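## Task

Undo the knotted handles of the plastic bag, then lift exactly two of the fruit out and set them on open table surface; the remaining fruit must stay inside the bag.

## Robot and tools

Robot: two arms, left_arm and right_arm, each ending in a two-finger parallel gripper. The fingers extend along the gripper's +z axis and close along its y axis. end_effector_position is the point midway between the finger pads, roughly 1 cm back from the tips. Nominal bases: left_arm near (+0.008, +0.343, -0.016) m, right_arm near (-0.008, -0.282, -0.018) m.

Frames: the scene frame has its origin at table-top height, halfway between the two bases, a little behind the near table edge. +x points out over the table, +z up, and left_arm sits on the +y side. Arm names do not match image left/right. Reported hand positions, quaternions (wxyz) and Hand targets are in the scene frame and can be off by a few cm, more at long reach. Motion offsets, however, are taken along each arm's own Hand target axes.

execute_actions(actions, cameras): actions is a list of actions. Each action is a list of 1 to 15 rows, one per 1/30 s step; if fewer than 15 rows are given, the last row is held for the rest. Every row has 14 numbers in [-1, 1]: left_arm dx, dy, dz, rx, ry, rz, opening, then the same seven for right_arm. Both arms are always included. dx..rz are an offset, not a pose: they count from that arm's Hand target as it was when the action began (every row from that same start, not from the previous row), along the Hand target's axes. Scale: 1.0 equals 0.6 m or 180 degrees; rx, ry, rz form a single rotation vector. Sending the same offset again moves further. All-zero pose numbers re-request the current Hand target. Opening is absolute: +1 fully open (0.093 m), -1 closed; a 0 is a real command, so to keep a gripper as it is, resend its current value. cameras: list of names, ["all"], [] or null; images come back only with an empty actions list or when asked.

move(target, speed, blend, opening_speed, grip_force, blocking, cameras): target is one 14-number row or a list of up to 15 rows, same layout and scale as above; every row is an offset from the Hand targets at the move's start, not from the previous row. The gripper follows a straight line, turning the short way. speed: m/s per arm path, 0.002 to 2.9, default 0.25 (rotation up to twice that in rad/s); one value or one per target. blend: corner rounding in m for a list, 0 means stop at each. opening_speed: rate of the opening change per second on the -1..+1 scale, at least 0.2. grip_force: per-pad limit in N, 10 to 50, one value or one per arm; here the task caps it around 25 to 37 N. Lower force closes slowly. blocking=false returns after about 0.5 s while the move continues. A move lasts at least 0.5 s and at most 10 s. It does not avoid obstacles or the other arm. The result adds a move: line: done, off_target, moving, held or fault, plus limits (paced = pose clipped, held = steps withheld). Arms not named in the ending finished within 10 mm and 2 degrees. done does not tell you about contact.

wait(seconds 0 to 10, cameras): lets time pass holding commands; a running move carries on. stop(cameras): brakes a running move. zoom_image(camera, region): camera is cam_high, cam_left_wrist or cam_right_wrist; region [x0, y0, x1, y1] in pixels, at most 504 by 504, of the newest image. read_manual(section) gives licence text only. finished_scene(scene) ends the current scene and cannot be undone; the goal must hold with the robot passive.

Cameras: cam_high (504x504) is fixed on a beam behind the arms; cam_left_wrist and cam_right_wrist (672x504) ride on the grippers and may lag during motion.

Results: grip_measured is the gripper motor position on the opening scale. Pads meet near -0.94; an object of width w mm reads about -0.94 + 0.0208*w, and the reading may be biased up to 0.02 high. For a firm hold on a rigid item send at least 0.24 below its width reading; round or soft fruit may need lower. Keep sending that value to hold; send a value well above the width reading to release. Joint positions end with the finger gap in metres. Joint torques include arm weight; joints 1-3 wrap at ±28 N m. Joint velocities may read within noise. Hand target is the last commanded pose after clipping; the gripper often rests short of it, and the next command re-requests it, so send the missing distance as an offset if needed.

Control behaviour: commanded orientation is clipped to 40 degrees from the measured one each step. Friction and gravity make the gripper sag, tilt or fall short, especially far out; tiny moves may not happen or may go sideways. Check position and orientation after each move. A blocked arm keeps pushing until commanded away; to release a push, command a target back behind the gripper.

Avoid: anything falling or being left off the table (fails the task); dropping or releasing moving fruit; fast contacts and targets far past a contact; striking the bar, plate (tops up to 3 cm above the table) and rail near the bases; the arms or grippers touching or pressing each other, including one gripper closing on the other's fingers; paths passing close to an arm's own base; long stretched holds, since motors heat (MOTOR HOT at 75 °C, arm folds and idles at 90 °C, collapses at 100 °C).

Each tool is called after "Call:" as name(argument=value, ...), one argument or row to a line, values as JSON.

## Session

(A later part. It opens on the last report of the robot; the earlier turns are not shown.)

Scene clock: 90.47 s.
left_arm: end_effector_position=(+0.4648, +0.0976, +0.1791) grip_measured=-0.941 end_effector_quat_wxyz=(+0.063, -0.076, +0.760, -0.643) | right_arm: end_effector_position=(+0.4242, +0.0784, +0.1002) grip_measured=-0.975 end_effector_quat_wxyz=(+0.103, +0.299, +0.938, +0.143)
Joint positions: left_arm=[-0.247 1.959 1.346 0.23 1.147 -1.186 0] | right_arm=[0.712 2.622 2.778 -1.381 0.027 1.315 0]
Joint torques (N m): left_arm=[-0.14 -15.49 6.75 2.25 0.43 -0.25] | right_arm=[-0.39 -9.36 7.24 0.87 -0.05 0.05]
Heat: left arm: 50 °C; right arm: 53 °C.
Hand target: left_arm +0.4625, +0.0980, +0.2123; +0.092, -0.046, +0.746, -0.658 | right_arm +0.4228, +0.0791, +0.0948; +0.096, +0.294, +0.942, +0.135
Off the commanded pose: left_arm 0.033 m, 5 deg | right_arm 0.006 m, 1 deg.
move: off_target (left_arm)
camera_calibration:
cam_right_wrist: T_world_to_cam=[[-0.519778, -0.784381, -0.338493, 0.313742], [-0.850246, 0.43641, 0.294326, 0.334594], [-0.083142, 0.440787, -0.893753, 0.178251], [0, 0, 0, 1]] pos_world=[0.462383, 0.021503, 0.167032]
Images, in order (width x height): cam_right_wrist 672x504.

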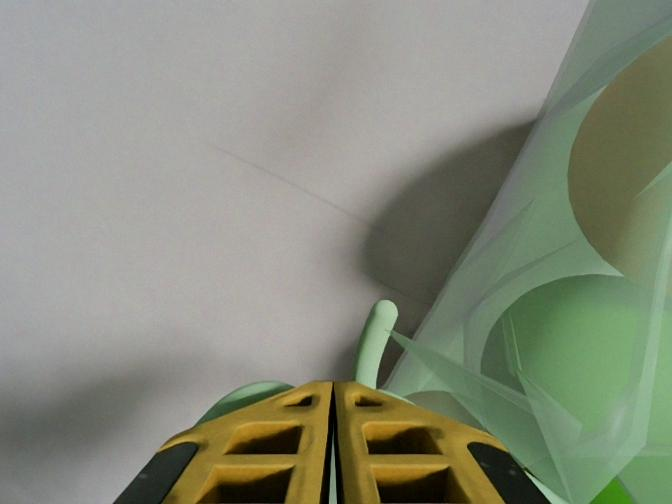

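Call:
move(
  target=[
    [0,0,0,0,0,0,-1,0,0,-0.02,0,0,0,-0.3],
    [0,0,0,0,0,0,-1,0,-0.006,-0.02,0,0,0,-0.3],
    [0,0,0,0,0,0,-1,0,-0.012,0.03,0,0,0,-0.3],
  ],
  cameras=["cam_right_wrist"],
  speed=0.1,
)

Call:
zoom_image(
  camera="cam_right_wrist",
  region=[200, 200, 500, 500],
)

Scene clock: 93.37 s.
left_arm: end_effector_position=(+0.4649, +0.0976, +0.1794) grip_measured=-0.941 end_effector_quat_wxyz=(+0.064, -0.075, +0.759, -0.643) | right_arm: end_effector_position=(+0.4156, +0.0712, +0.0771) grip_measured=-0.302 end_effector_quat_wxyz=(+0.083, +0.299, +0.944, +0.110)
Joint positions: left_arm=[-0.247 1.959 1.346 0.232 1.147 -1.186 0] | right_arm=[0.712 2.625 2.71 -1.388 0.027 1.313 0.031]
Joint torques (N m): left_arm=[0.06 -15.34 6.65 2.22 0.41 -0.25] | right_arm=[0.09 -12.29 5.93 1 0.03 0.11]
Heat: left arm: 51 °C; right arm: 53 °C.
Hand target: left_arm +0.4625, +0.0980, +0.2124; +0.092, -0.045, +0.746, -0.658 | right_arm +0.4159, +0.0739, +0.0860; +0.088, +0.297, +0.943, +0.119 (not the last commanded pose)
Off the commanded pose: left_arm 0.033 m, 5 deg | right_arm 0.010 m, 3 deg.
move: held (right_arm; a check stopped the path), off_target (left_arm); limits=held
pose unreachable (right arm): on one or more control steps of this call, first in action 0 (counted from 0), this arm could not follow its commanded pose, so it was not sent that pose on those steps. It may still have moved: this result reports where it is.
cause: moving toward the commanded pose would bring a part of the arm too close to another arm (this arm's wrist (the part past joint 4) and the left arm's fingers, at the place that arm is still heading or pushing toward).
camera_calibration:
cam_right_wrist: T_world_to_cam=[[-0.53606, -0.800938, -0.266716, 0.298283], [-0.832913, 0.450368, 0.321597, 0.326921], [-0.137459, 0.394547, -0.908536, 0.186962], [0, 0, 0, 1]] pos_world=[0.457894, 0.0179067, 0.144282]
Images, in order (width x height): cam_right_wrist 672x504.

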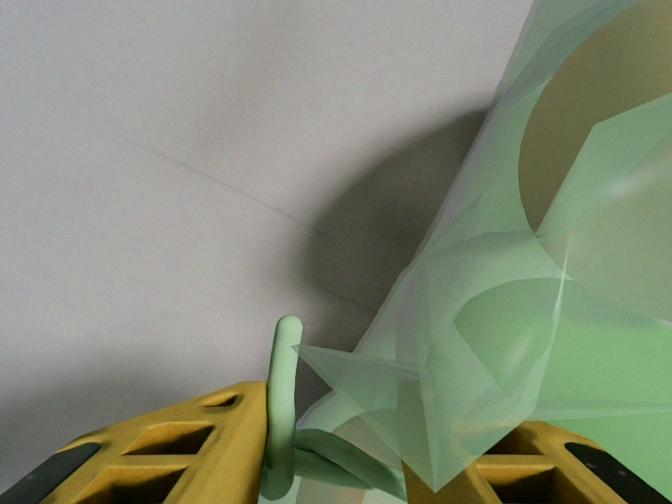

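Scaled by 1.680 from the camera's 672x504 image, which has a finer 960x720 frame.

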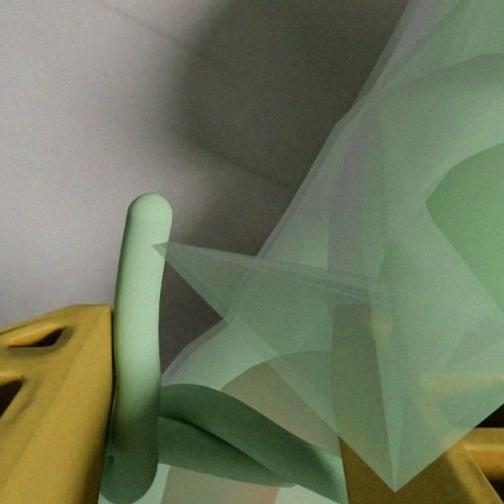

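Call:
move(
  target=[0,0,0,0,0,0,-1,0,0,0,0,0,0,-1],
  cameras=["cam_right_wrist"],
  opening_speed=0.6,
)

Call:
zoom_image(
  camera="cam_right_wrist",
  region=[200, 200, 500, 500],
)

Scene clock: 95.17 s.
left_arm: end_effector_position=(+0.4649, +0.0976, +0.1794) grip_measured=-0.941 end_effector_quat_wxyz=(+0.064, -0.075, +0.759, -0.643) | right_arm: end_effector_position=(+0.4156, +0.0712, +0.0771) grip_measured=-0.893 end_effector_quat_wxyz=(+0.083, +0.299, +0.944, +0.110)
Joint positions: left_arm=[-0.247 1.959 1.346 0.232 1.147 -1.186 0] | right_arm=[0.712 2.625 2.71 -1.388 0.027 1.313 0.002]
Joint torques (N m): left_arm=[-0.01 -15.32 6.68 2.23 0.44 -0.24] | right_arm=[0.12 -12.29 5.91 0.97 0.02 0.11]
Heat: left arm: 51 °C; right arm: 53 °C.
Hand target: left_arm +0.4625, +0.0980, +0.2124; +0.092, -0.045, +0.746, -0.658 | right_arm +0.4159, +0.0739, +0.0860; +0.088, +0.297, +0.943, +0.119
Off the commanded pose: left_arm 0.033 m, 5 deg | right_arm 0.009 m, 1 deg.
move: off_target (left_arm)
camera_calibration:
cam_right_wrist: T_world_to_cam=[[-0.53606, -0.800938, -0.266716, 0.298283], [-0.832913, 0.450368, 0.321597, 0.326921], [-0.137459, 0.394547, -0.908536, 0.186962], [0, 0, 0, 1]] pos_world=[0.457894, 0.0179067, 0.144282]
Images, in order (width x height): cam_right_wrist 672x504.

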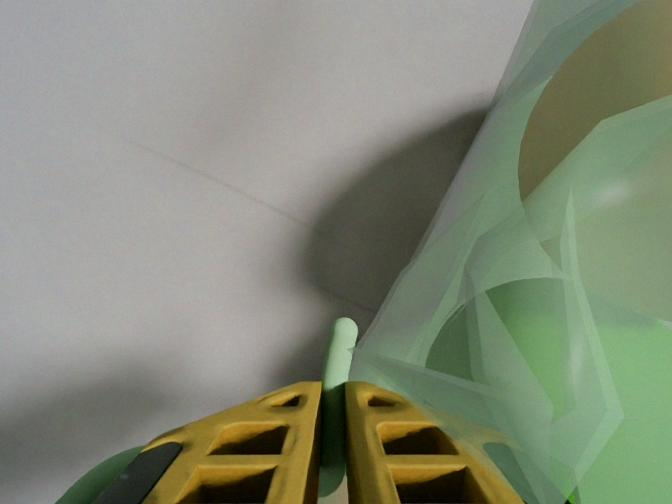

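Scaled by 1.680 from the camera's 672x504 image, which has a finer 960x720 frame.

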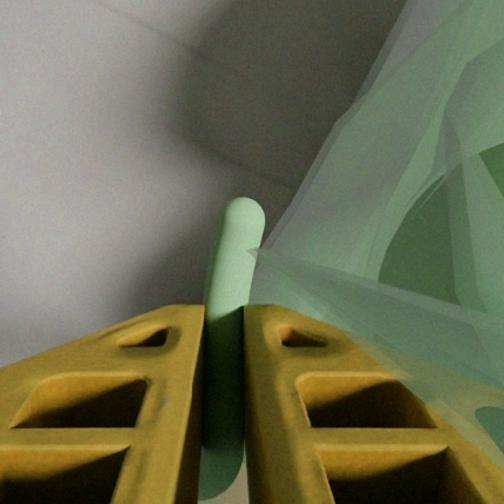

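Call:
move(
  target=[0,0,0,0,0,0,-1,-0.128,0.025,-0.013,0,0,0,-1],
  cameras=["all"],
  speed=0.06,
)

Call:
zoom_image(
  camera="cam_high",
  region=[180, 160, 320, 300],
)

Call:
zoom_image(
  camera="cam_right_wrist",
  region=[200, 200, 500, 500],
)

Scene clock: 97.57 s.
left_arm: end_effector_position=(+0.4649, +0.0976, +0.1794) grip_measured=-0.941 end_effector_quat_wxyz=(+0.064, -0.075, +0.759, -0.643) | right_arm: end_effector_position=(+0.4754, +0.0360, +0.1026) grip_measured=-0.893 end_effector_quat_wxyz=(+0.129, +0.298, +0.932, +0.160)
Joint positions: left_arm=[-0.247 1.959 1.346 0.232 1.147 -1.186 0] | right_arm=[0.592 2.657 2.836 -1.343 0.005 1.2 0.002]
Joint torques (N m): left_arm=[-0.14 -15.36 6.83 2.25 0.45 -0.24] | right_arm=[-0.5 -10.22 7.46 1.57 -0.14 0]
Heat: left arm: 51 °C; right arm: 53 °C.
Hand target: left_arm +0.4625, +0.0980, +0.2124; +0.092, -0.045, +0.746, -0.658 | right_arm +0.4841, +0.0398, +0.1050; +0.088, +0.297, +0.943, +0.119
Off the commanded pose: left_arm 0.033 m, 5 deg | right_arm 0.010 m, 7 deg.
elbow stopped short (right arm): the move would have taken joint 3 (elbow) straighter than the controller allows.
move: off_target (left_arm, right_arm)
camera_calibration:
cam_left_wrist: T_world_to_cam=[[0.0356176, -0.173162, 0.984249, -0.173461], [-0.965414, 0.248572, 0.078668, 0.444676], [-0.258279, -0.953009, -0.15832, 0.323636], [0, 0, 0, 1]] pos_world=[0.519063, 0.167857, 0.186985]
cam_right_wrist: T_world_to_cam=[[-0.502206, -0.775334, -0.382945, 0.303786], [-0.864306, 0.435899, 0.250931, 0.40709], [-0.0276301, 0.457001, -0.889037, 0.175882], [0, 0, 0, 1]] pos_world=[0.509274, -0.0222927, 0.170547]

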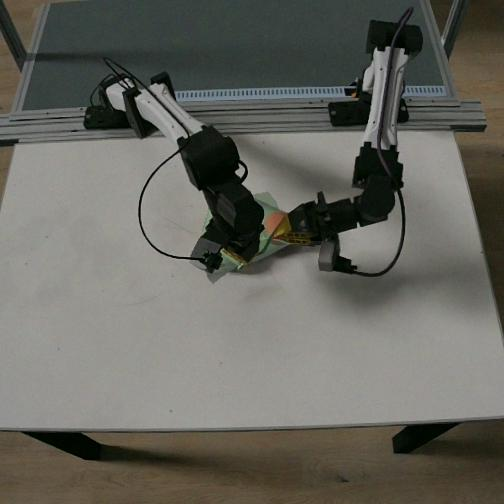

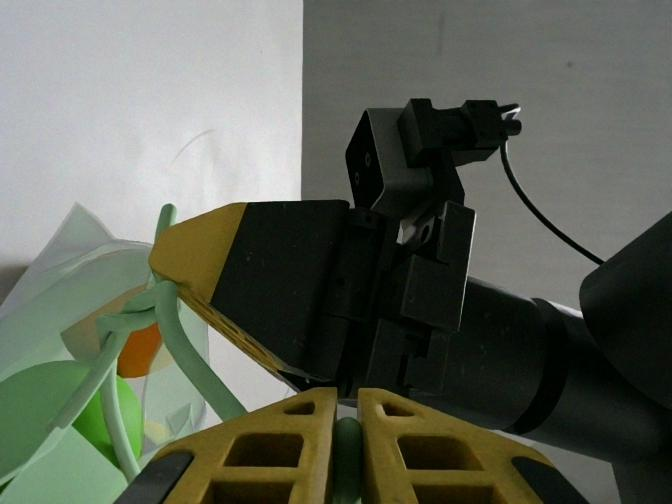

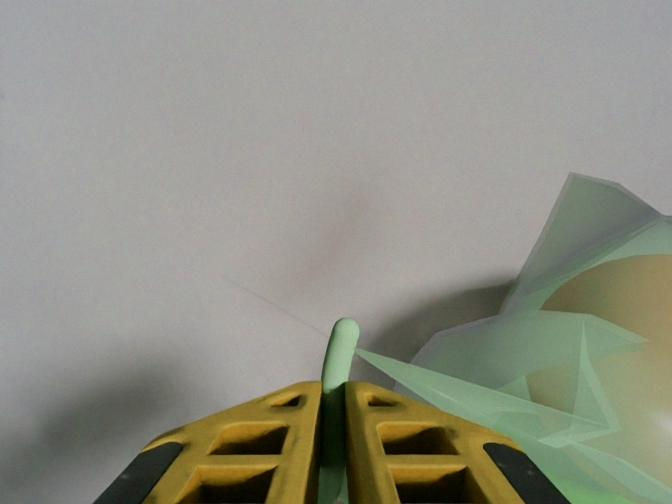

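Scaled by 3.600 from the camera's 504x504 image, which has a finer 720x720 frame.

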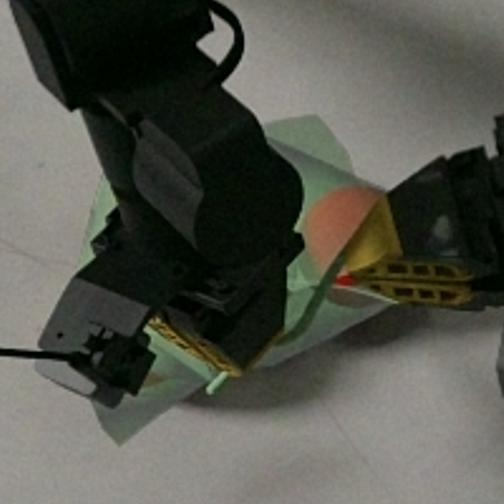

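Scaled by 1.680 from the camera's 672x504 image, which has a finer 960x720 frame.

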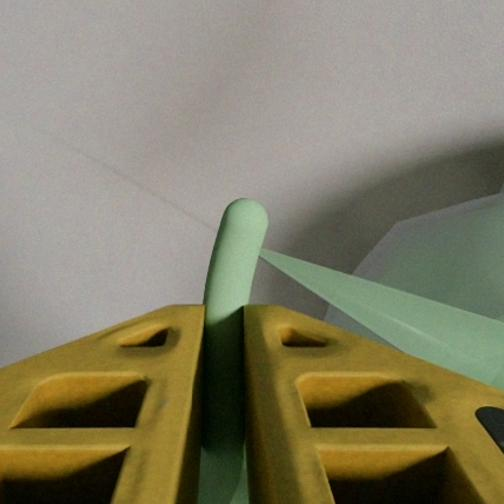

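Call:
zoom_image(
  camera="cam_left_wrist",
  region=[20, 180, 320, 490],
)

Scaled by 1.626 from the camera's 672x504 image, which has a finer 960x720 frame.

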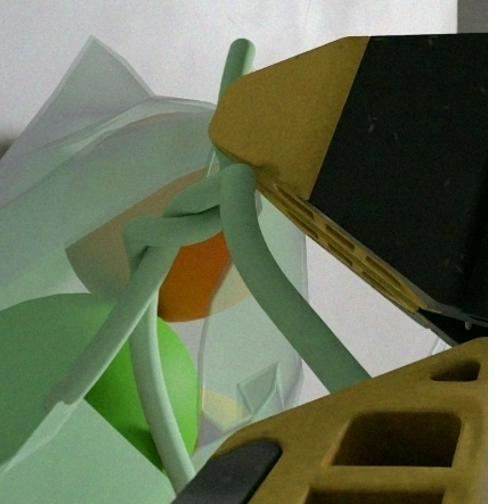

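Call:
move(
  target=[0,0,0,0,0,0,-1,-0.058,-0.08,-0.02,0,0,0,-1],
  cameras=["all"],
  speed=0.06,
)

Call:
zoom_image(
  camera="cam_left_wrist",
  region=[20, 180, 420, 500],
)

Call:
zoom_image(
  camera="cam_high",
  region=[180, 160, 320, 300],
)

Scene clock: 100.77 s.
left_arm: end_effector_position=(+0.4653, +0.0983, +0.1794) grip_measured=-0.941 end_effector_quat_wxyz=(+0.065, -0.076, +0.759, -0.643) | right_arm: end_effector_position=(+0.4860, -0.0214, +0.0946) grip_measured=-0.893 end_effector_quat_wxyz=(+0.102, +0.303, +0.939, +0.126)
Joint positions: left_arm=[-0.245 1.959 1.346 0.232 1.147 -1.186 0] | right_arm=[0.486 2.657 2.836 -1.432 -0.027 1.106 0.002]
Joint torques (N m): left_arm=[-0.1 -15.5 6.72 2.23 0.44 -0.26] | right_arm=[-0.42 -12.12 7.19 0.79 -0.14 0.03]
Heat: left arm: 51 °C; right arm: 53 °C.
Hand target: left_arm +0.4625, +0.0980, +0.2124; +0.092, -0.046, +0.746, -0.658 | right_arm +0.4835, -0.0206, +0.1065; +0.088, +0.297, +0.943, +0.119
Off the commanded pose: left_arm 0.033 m, 5 deg | right_arm 0.012 m, 2 deg.
elbow stopped short (right arm): the move would have taken joint 3 (elbow) straighter than the controller allows.
move: off_target (left_arm, right_arm)
camera_calibration:
cam_left_wrist: T_world_to_cam=[[0.0361992, -0.173077, 0.984243, -0.17365], [-0.965791, 0.247011, 0.0789569, 0.445176], [-0.256784, -0.953431, -0.158215, 0.323748], [0, 0, 0, 1]] pos_world=[0.519366, 0.168653, 0.186985]
cam_right_wrist: T_world_to_cam=[[-0.532674, -0.788411, -0.30768, 0.26896], [-0.841371, 0.454063, 0.293124, 0.428539], [-0.0913961, 0.415012, -0.905214, 0.226868], [0, 0, 0, 1]] pos_world=[0.524563, -0.0766863, 0.162503]

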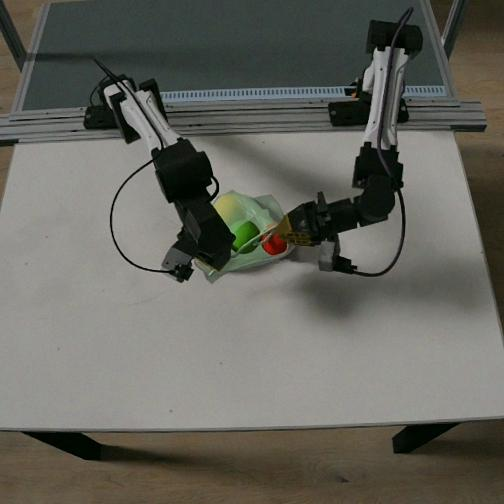

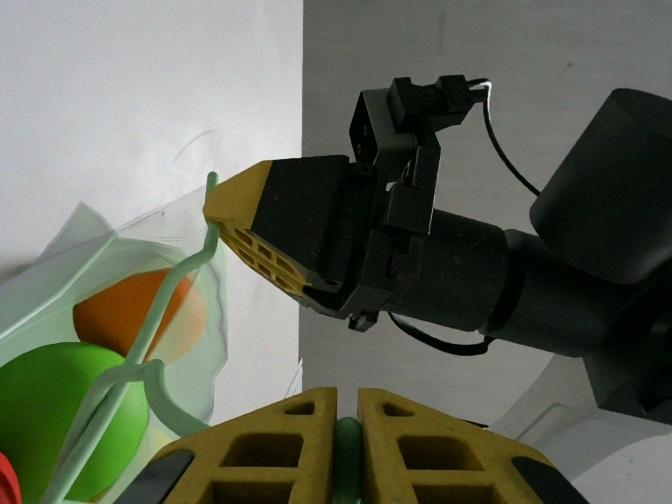

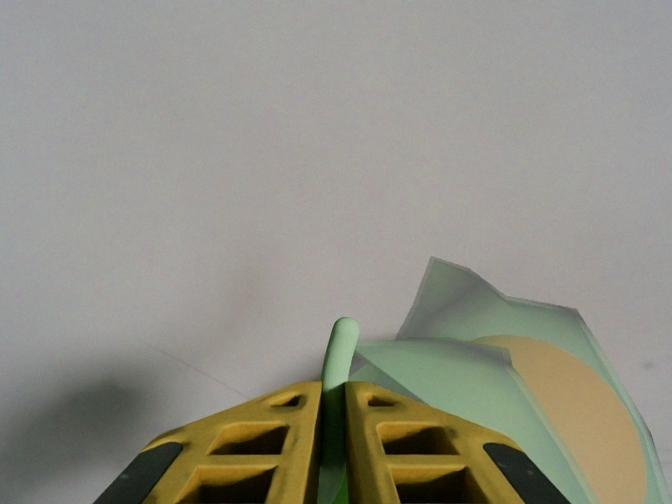

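Scaled by 1.260 from the camera's 672x504 image, which has a finer 960x720 frame.

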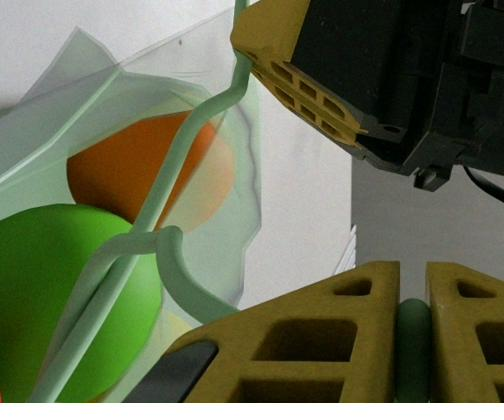

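Scaled by 3.600 from the camera's 504x504 image, which has a finer 720x720 frame.

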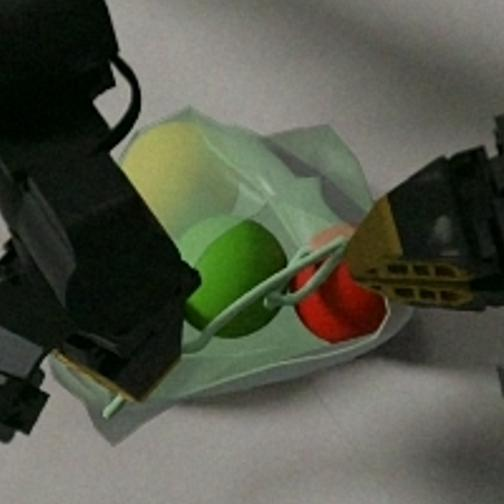

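Call:
move(
  target=[0,0,0,0,0,0,-1,-0.04,-0.11,-0.05,0,0,0,-1],
  cameras=["all"],
  speed=0.06,
)

Call:
zoom_image(
  camera="cam_high",
  region=[180, 160, 320, 300],
)

Call:
zoom_image(
  camera="cam_left_wrist",
  region=[0, 180, 400, 500],
)

Scene clock: 103.20 s.
left_arm: end_effector_position=(+0.4653, +0.0983, +0.1794) grip_measured=-0.941 end_effector_quat_wxyz=(+0.065, -0.076, +0.759, -0.643) | right_arm: end_effector_position=(+0.4586, -0.0941, +0.0929) grip_measured=-0.893 end_effector_quat_wxyz=(+0.068, +0.304, +0.946, +0.093)
Joint positions: left_arm=[-0.245 1.959 1.346 0.232 1.147 -1.186 0] | right_arm=[0.374 2.337 2.258 -1.275 -0.054 0.993 0.002]
Joint torques (N m): left_arm=[-0.05 -15.34 6.72 2.25 0.41 -0.24] | right_arm=[-0.32 -14.48 4.88 1.02 -0.2 0.02]
Heat: left arm: 51 °C; right arm: 53 °C.
Hand target: left_arm +0.4625, +0.0980, +0.2124; +0.092, -0.046, +0.746, -0.658 | right_arm +0.4601, -0.0923, +0.1192; +0.088, +0.297, +0.943, +0.119
Off the commanded pose: left_arm 0.033 m, 5 deg | right_arm 0.026 m, 4 deg.
move: off_target (left_arm, right_arm)
camera_calibration:
cam_left_wrist: T_world_to_cam=[[0.0361992, -0.173077, 0.984243, -0.17365], [-0.965791, 0.247011, 0.0789569, 0.445176], [-0.256784, -0.953431, -0.158215, 0.323748], [0, 0, 0, 1]] pos_world=[0.519366, 0.168653, 0.186985]
cam_right_wrist: T_world_to_cam=[[-0.55205, -0.802382, -0.226767, 0.196616], [-0.816114, 0.464231, 0.344163, 0.423618], [-0.170878, 0.375063, -0.911114, 0.286317], [0, 0, 0, 1]] pos_world=[0.503188, -0.146282, 0.159659]

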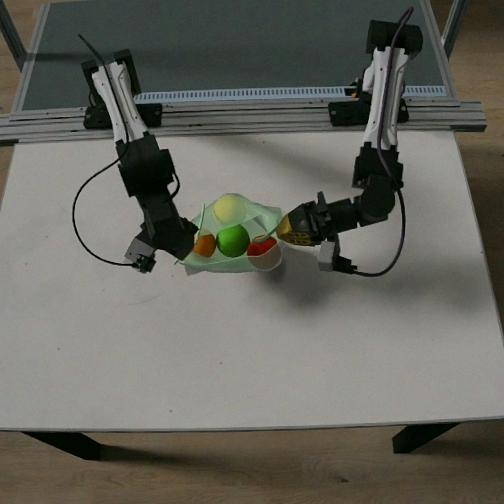

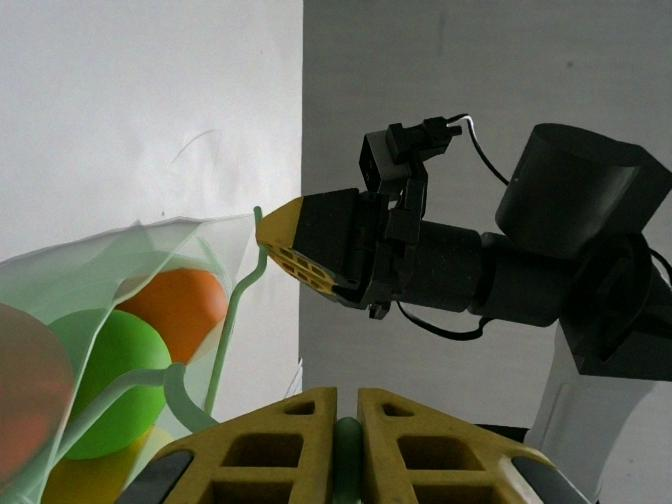

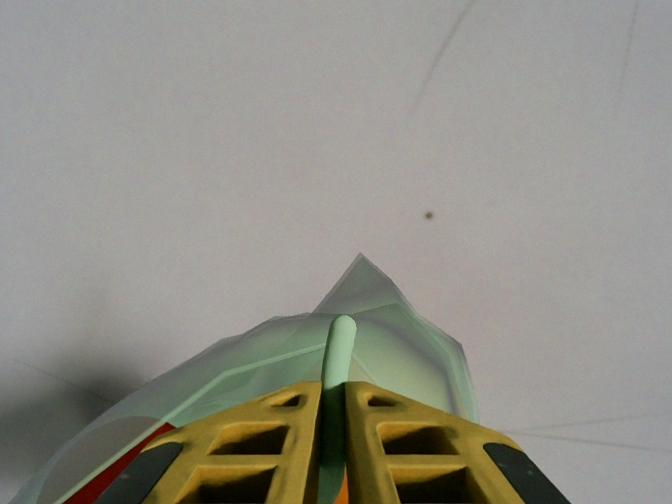

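Scaled by 3.600 from the camera's 504x504 image, which has a finer 720x720 frame.

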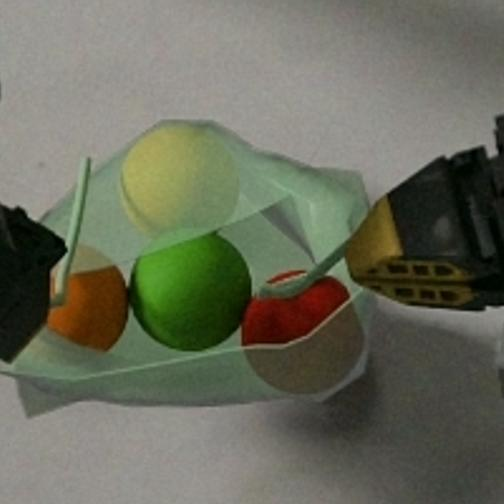

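Scaled by 1.260 from the camera's 672x504 image, which has a finer 960x720 frame.

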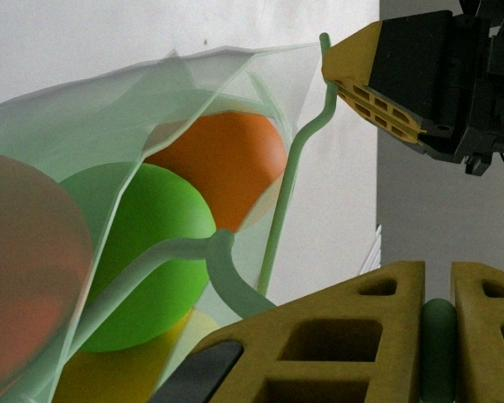

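Call:
move(
  target=[
    [0,0,0,0,0,0,-1,0,0,0.0,0,0,0,-0.5],
    [0,0,0,0,0,0,-1,0.0,0,-0.2,0,0,0,0],
  ],
  cameras=["all"],
  speed=0.12,
)

Call:
zoom_image(
  camera="cam_high",
  region=[160, 160, 320, 320],
)

Scene clock: 106.93 s.
left_arm: end_effector_position=(+0.4653, +0.0983, +0.1794) grip_measured=-0.941 end_effector_quat_wxyz=(+0.065, -0.076, +0.759, -0.643) | right_arm: end_effector_position=(+0.4415, -0.1118, +0.2132) grip_measured=-0.002 end_effector_quat_wxyz=(+0.124, +0.303, +0.935, +0.137)
Joint positions: left_arm=[-0.245 1.959 1.346 0.232 1.147 -1.186 0] | right_arm=[0.353 2.24 2.561 -1.533 -0.058 0.981 0.045]
Joint torques (N m): left_arm=[-0.01 -15.36 6.64 2.29 0.46 -0.25] | right_arm=[-0.5 -12.19 5.67 0.88 -0.21 -0.03]
Motor temperatures (°C): left_arm=[26 52 46 48 26 27 31] | right_arm=[25 53 40 41 27 24 27]
Heat: left arm: 52 °C; right arm: 53 °C.
Hand target: left_arm +0.4625, +0.0980, +0.2124; +0.092, -0.046, +0.746, -0.658 | right_arm +0.4316, -0.1129, +0.2339; +0.088, +0.297, +0.943, +0.119
Off the commanded pose: left_arm 0.033 m, 5 deg | right_arm 0.023 m, 5 deg.
joint sent to its limit (right arm) — joint 4 (wrist pitch), lower limit. The joint targets are off in position and orientation.
move: off_target (left_arm, right_arm); target 2's new opening was sent with right_arm's hand 0.023 m and 5 deg from that target
camera_calibration:
cam_left_wrist: T_world_to_cam=[[0.0361992, -0.173077, 0.984243, -0.17365], [-0.965791, 0.247011, 0.0789569, 0.445176], [-0.256784, -0.953431, -0.158215, 0.323748], [0, 0, 0, 1]] pos_world=[0.519366, 0.168653, 0.186985]
cam_right_wrist: T_world_to_cam=[[-0.521877, -0.78281, -0.3389, 0.213027], [-0.851827, 0.457239, 0.255585, 0.410378], [-0.0451161, 0.422067, -0.905441, 0.34805], [0, 0, 0, 1]] pos_world=[0.476448, -0.167782, 0.282447]

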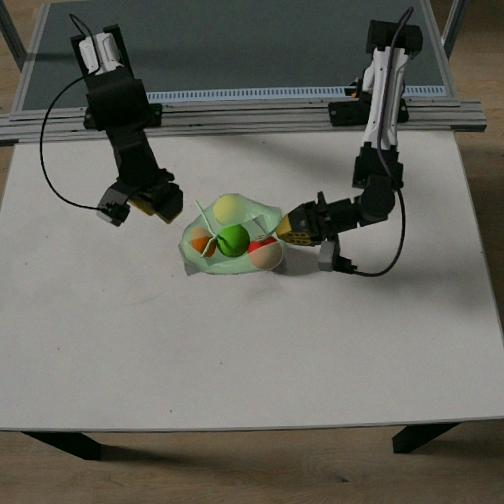

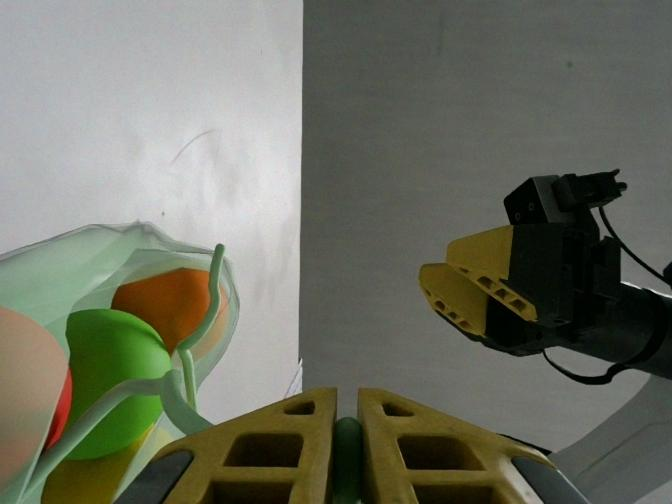

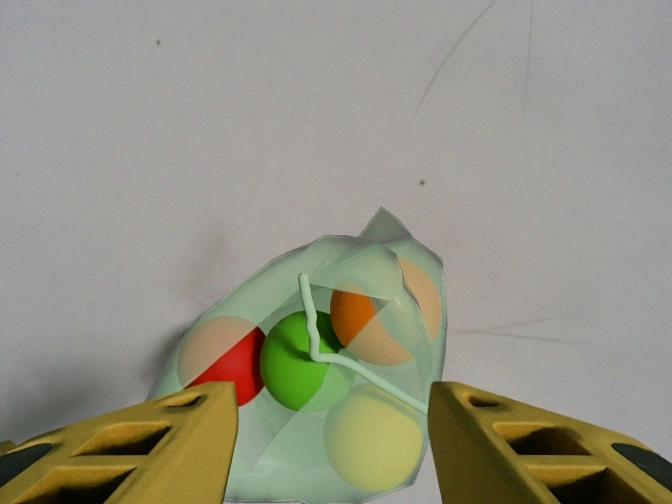

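Scaled by 3.150 from the camera's 504x504 image, which has a finer 720x720 frame.

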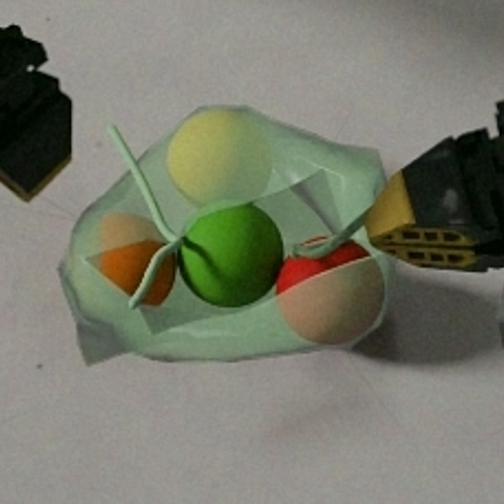

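Call:
move(
  target=[
    [0,0,0,0,0,0,-0.5,0,0,0,0,0,0,0],
    [0,0,-0.28,0,0,0,-0.5,0,0,0,0,0,0,0],
    [0,0,-0.28,0,0,0,-0.5,0.16,0.12,0.095,0.042,0.097,-0.523,1],
  ],
  cameras=["all"],
  speed=0.25,
)

Call:
zoom_image(
  camera="cam_high",
  region=[160, 160, 320, 320],
)

Scene clock: 117.80 s.
left_arm: end_effector_position=(+0.4283, +0.2602, +0.2264) grip_measured=-0.503 end_effector_quat_wxyz=(+0.089, -0.061, +0.739, -0.665) | right_arm: end_effector_position=(+0.4082, +0.0092, +0.1931) grip_measured=+1.000 end_effector_quat_wxyz=(+0.186, -0.481, +0.856, +0.030)
Joint positions: left_arm=[0.163 2.002 1.733 -1.284 1.485 0.067 0.021] | right_arm=[0.614 2.376 2.71 -1.534 -0.02 -0.416 0.093]
Joint torques (N m): left_arm=[-0.65 -10.25 8.21 0.16 0.45 0.26] | right_arm=[0.59 -8.21 6.61 0.96 0.12 0]
Heat: left arm: 52 °C; right arm: 52 °C.
Hand target: left_arm +0.4293, +0.2615, +0.2320; +0.092, -0.046, +0.746, -0.658 | right_arm +0.4065, +0.0100, +0.1902; +0.001, -0.499, +0.866, +0.000
Off the commanded pose: left_arm 0.006 m, 2 deg | right_arm 0.003 m, 22 deg.
joint sent to its limit (right arm) — joint 4 (wrist pitch), lower limit. The joint targets are off in position and orientation.
move: off_target (right_arm); target 3's new opening was sent with right_arm's hand 0.003 m and 22 deg from that target
camera_calibration:
cam_left_wrist: T_world_to_cam=[[-0.0245044, -0.118436, 0.992659, -0.180585], [-0.97059, 0.24069, 0.00475754, 0.386255], [-0.239487, -0.963349, -0.120851, 0.462828], [0, 0, 0, 1]] pos_world=[0.481312, 0.331509, 0.233355]
cam_right_wrist: T_world_to_cam=[[0.842875, -0.524247, 0.121352, -0.364784], [-0.534834, -0.841007, 0.0816078, 0.247954], [0.0592754, -0.133689, -0.989249, 0.255978], [0, 0, 0, 1]] pos_world=[0.424909, 0.0515155, 0.277258]

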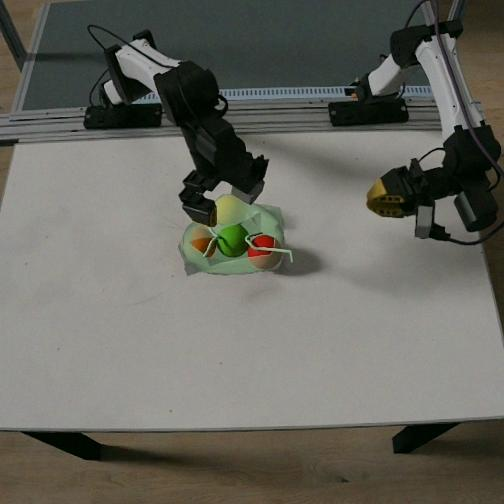

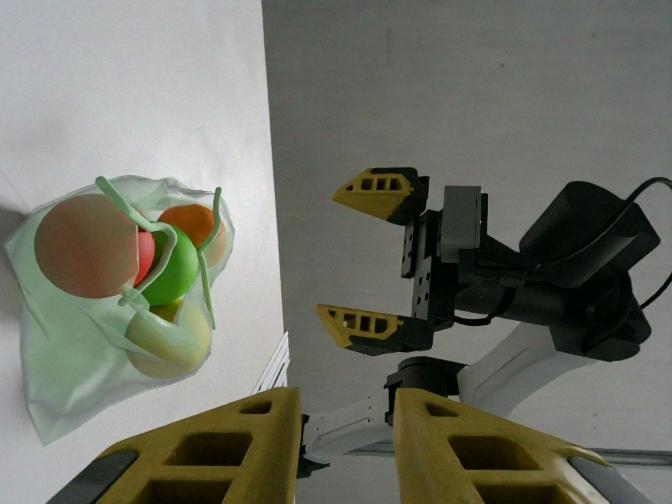

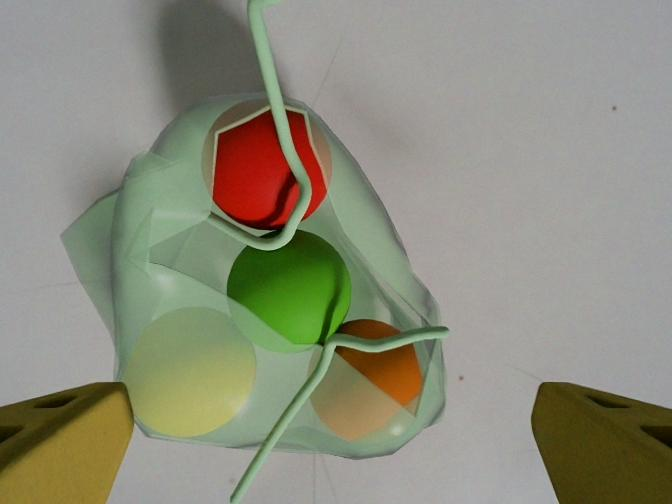

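Scaled by 3.150 from the camera's 504x504 image, which has a finer 720x720 frame.

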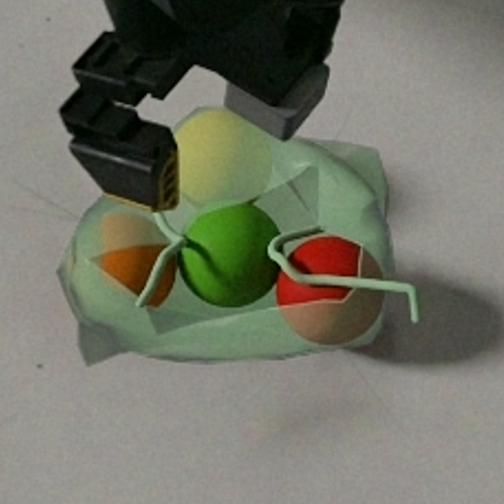

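Call:
zoom_image(
  camera="cam_right_wrist",
  region=[100, 80, 460, 470],
)

Scaled by 1.292 from the camera's 672x504 image, which has a finer 960x720 frame.

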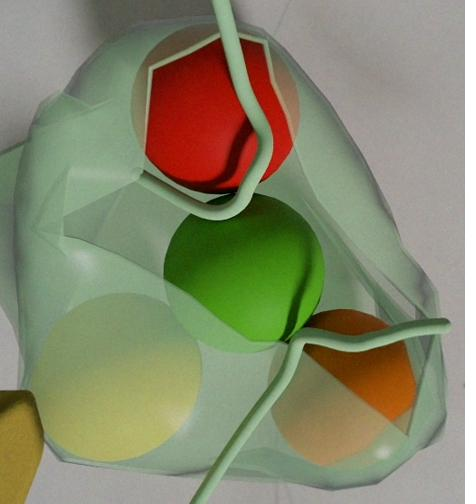

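Call:
move(
  target=[0,0,0,0,0,0,-0.5,-0.0034,0.0125,0.15,0,0,0.078,1],
  cameras=["cam_right_wrist"],
  speed=0.2,
)

Scene clock: 120.23 s.
left_arm: end_effector_position=(+0.4286, +0.2603, +0.2264) grip_measured=-0.503 end_effector_quat_wxyz=(+0.087, -0.059, +0.739, -0.665) | right_arm: end_effector_position=(+0.4075, +0.0160, +0.1101) grip_measured=+1.000 end_effector_quat_wxyz=(+0.093, -0.389, +0.916, +0.024)
Joint positions: left_arm=[0.163 2.028 1.771 -1.364 1.483 0.134 0.021] | right_arm=[0.63 2.522 2.672 -1.536 -0.002 -0.182 0.093]
Joint torques (N m): left_arm=[-0.62 -10.44 7.9 0.05 0.49 0.29] | right_arm=[0.57 -9.37 4.75 0.54 -0.01 0.25]
Motor temperatures (°C): left_arm=[26 52 47 43 26 27 31] | right_arm=[25 51 40 41 27 24 27]
Heat: left arm: 52 °C; right arm: 51 °C.
Hand target: left_arm +0.4293, +0.2615, +0.2320; +0.092, -0.045, +0.746, -0.658 | right_arm +0.4011, +0.0156, +0.1002; +0.001, -0.390, +0.921, +0.000
Off the commanded pose: left_arm 0.006 m, 2 deg | right_arm 0.012 m, 11 deg.
joint sent to its limit (right arm) — joint 4 (wrist pitch), lower limit. The joint targets are off in position and orientation.
move: off_target (right_arm)
camera_calibration:
cam_right_wrist: T_world_to_cam=[[0.726081, -0.687319, 0.0199585, -0.289241], [-0.669953, -0.700603, 0.245599, 0.294787], [-0.154822, -0.191696, -0.969166, 0.260781], [0, 0, 0, 1]] pos_world=[0.44788, 0.0577179, 0.186113]
Images, in order (width x height): cam_right_wrist 672x504.

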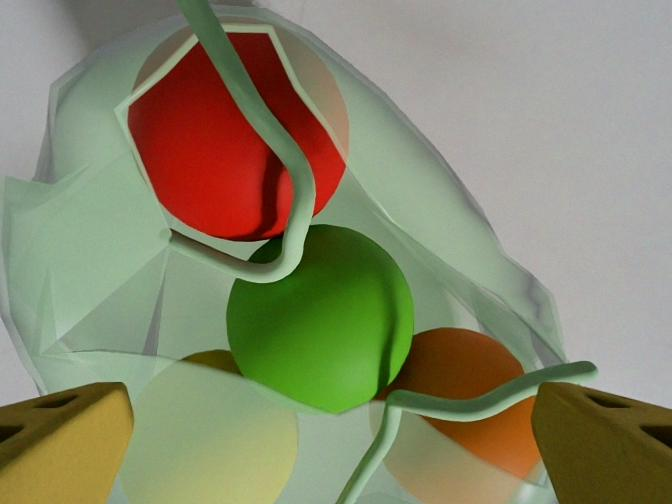

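Call:
move(
  target=[0,0,0,0,0,0,-0.5,0.0023,0.0047,0.097,0,0,-0.033,1],
  cameras=["cam_right_wrist","cam_high"],
  speed=0.1,
)

Scene clock: 121.93 s.
left_arm: end_effector_position=(+0.4280, +0.2602, +0.2264) grip_measured=-0.503 end_effector_quat_wxyz=(+0.086, -0.059, +0.739, -0.665) | right_arm: end_effector_position=(+0.4045, +0.0160, +0.0497) grip_measured=+1.000 end_effector_quat_wxyz=(+0.032, -0.427, +0.904, +0.009)
Joint positions: left_arm=[0.163 2.028 1.771 -1.371 1.483 0.14 0.021] | right_arm=[0.634 2.645 2.672 -1.538 -0.002 -0.258 0.093]
Joint torques (N m): left_arm=[-0.66 -10.29 8.43 0.03 0.47 0.23] | right_arm=[0.53 -9.95 5.52 0.26 -0.01 0.03]
Heat: left arm: 52 °C; right arm: 51 °C.
Hand target: left_arm +0.4293, +0.2615, +0.2320; +0.092, -0.045, +0.746, -0.658 | right_arm +0.3983, +0.0167, +0.0420; +0.001, -0.437, +0.899, +0.000
Off the commanded pose: left_arm 0.006 m, 2 deg | right_arm 0.010 m, 4 deg.
joint sent to its limit (right arm) — joint 4 (wrist pitch), lower limit. The joint targets are off in position, not in orientation.
move: off_target (right_arm)
camera_calibration:
cam_right_wrist: T_world_to_cam=[[0.779323, -0.626621, 0.00124934, -0.307376], [-0.584288, -0.725951, 0.36277, 0.267544], [-0.226413, -0.283445, -0.931878, 0.230393], [0, 0, 0, 1]] pos_world=[0.448032, 0.0669195, 0.118025]
Images, in order (width x height): cam_high 504x504, cam_right_wrist 672x504.

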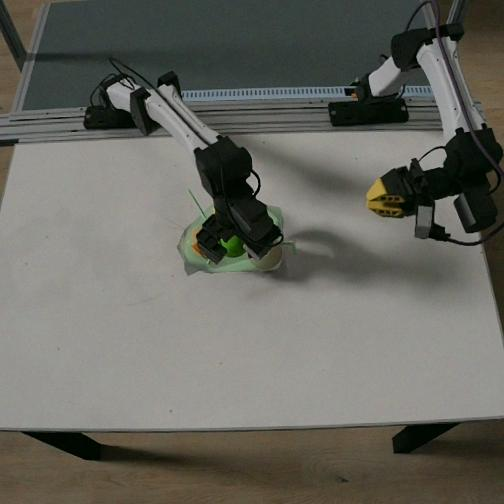

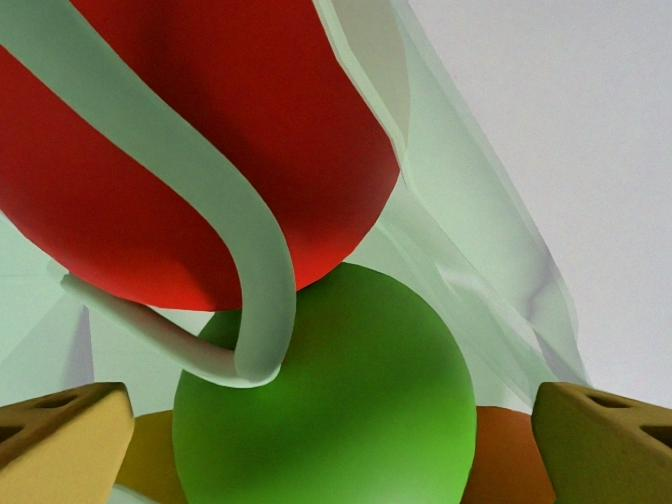

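Call:
move(
  target=[0,0,0,0,0,0,-0.5,0,0,0,0,0,0,0.1],
  cameras=["cam_right_wrist"],
  opening_speed=0.6,
)

Scene clock: 124.03 s.
left_arm: end_effector_position=(+0.4280, +0.2602, +0.2265) grip_measured=-0.503 end_effector_quat_wxyz=(+0.086, -0.059, +0.739, -0.665) | right_arm: end_effector_position=(+0.4044, +0.0160, +0.0497) grip_measured=+0.187 end_effector_quat_wxyz=(+0.032, -0.427, +0.903, +0.009)
Joint positions: left_arm=[0.163 2.028 1.771 -1.371 1.483 0.14 0.021] | right_arm=[0.634 2.645 2.672 -1.539 -0.002 -0.259 0.054]
Joint torques (N m): left_arm=[-0.5 -10.11 8.4 0.09 0.47 0.26] | right_arm=[0.72 -9.81 5.56 0.27 0 0]
Heat: left arm: 52 °C; right arm: 51 °C.
Hand target: left_arm +0.4293, +0.2615, +0.2320; +0.092, -0.045, +0.746, -0.658 | right_arm +0.3983, +0.0167, +0.0420; +0.001, -0.437, +0.900, +0.000
Off the commanded pose: left_arm 0.006 m, 2 deg | right_arm 0.010 m, 4 deg.
joint sent to its limit (right arm) — joint 4 (wrist pitch), lower limit. The joint targets are off in position, not in orientation.
move: off_target (right_arm)
camera_calibration:
cam_right_wrist: T_world_to_cam=[[0.779503, -0.626397, 0.00117278, -0.307462], [-0.583965, -0.72602, 0.363153, 0.267396], [-0.226626, -0.283764, -0.931729, 0.230399], [0, 0, 0, 1]] pos_world=[0.448032, 0.0669202, 0.117925]
Images, in order (width x height): cam_right_wrist 672x504.

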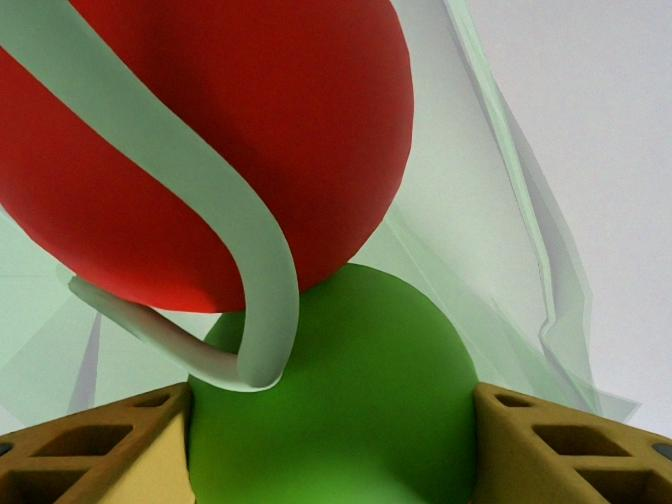

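Call:
move(
  target=[
    [0,0,0,0,0,0,-0.5,0,0,0,0,0,0,-0.05],
    [0,0,0,0,0,0,-0.5,0,0,-0.25,0,0,0,-0.05],
  ],
  cameras=["cam_right_wrist","cam_high"],
  speed=0.1,
)

Call:
zoom_image(
  camera="cam_high",
  region=[140, 140, 320, 320],
)

Scene clock: 130.47 s.
left_arm: end_effector_position=(+0.4280, +0.2602, +0.2265) grip_measured=-0.503 end_effector_quat_wxyz=(+0.086, -0.059, +0.739, -0.665) | right_arm: end_effector_position=(+0.4051, +0.0159, +0.1597) grip_measured=+0.187 end_effector_quat_wxyz=(+0.145, -0.423, +0.894, +0.030)
Joint positions: left_arm=[0.163 2.028 1.771 -1.371 1.483 0.14 0.021] | right_arm=[0.634 2.432 2.69 -1.539 -0.002 -0.259 0.054]
Joint torques (N m): left_arm=[-0.57 -10.09 8.29 0.01 0.47 0.24] | right_arm=[0.66 -14.16 6.67 0.8 0.02 0.04]
Heat: left arm: 52 °C; right arm: 51 °C.
Hand target: left_arm +0.4293, +0.2615, +0.2320; +0.092, -0.045, +0.746, -0.658 | right_arm +0.3980, +0.0164, +0.1920; +0.001, -0.437, +0.900, +0.000
Off the commanded pose: left_arm 0.006 m, 2 deg | right_arm 0.033 m, 17 deg.
joint sent to its limit (right arm) — joint 4 (wrist pitch), lower limit. The joint targets are off in position and orientation.
move: off_target (right_arm)
camera_calibration:
cam_right_wrist: T_world_to_cam=[[0.773026, -0.631356, 0.0618098, -0.315118], [-0.632677, -0.760166, 0.147877, 0.282458], [-0.0463773, -0.153418, -0.987072, 0.266869], [0, 0, 0, 1]] pos_world=[0.434676, 0.0567065, 0.241128]
Images, in order (width x height): cam_high 504x504, cam_right_wrist 672x504.

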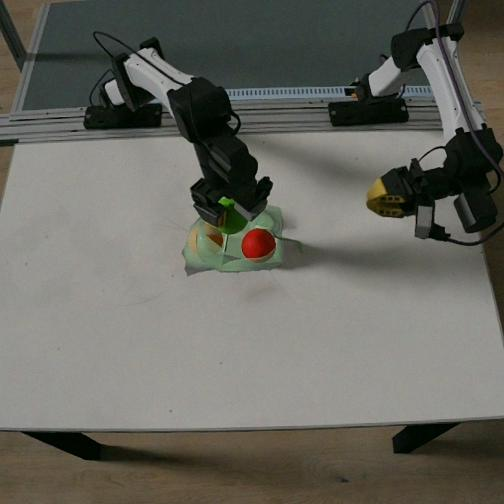

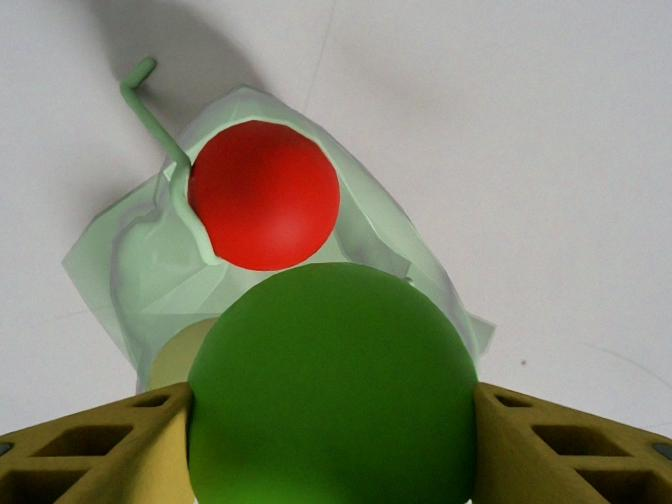

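Scaled by 2.800 from the camera's 504x504 image, which has a finer 720x720 frame.

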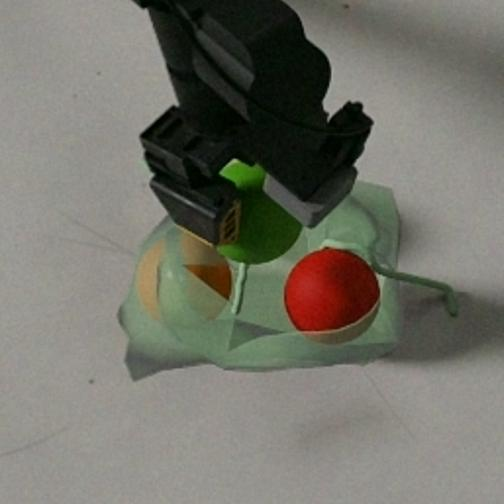

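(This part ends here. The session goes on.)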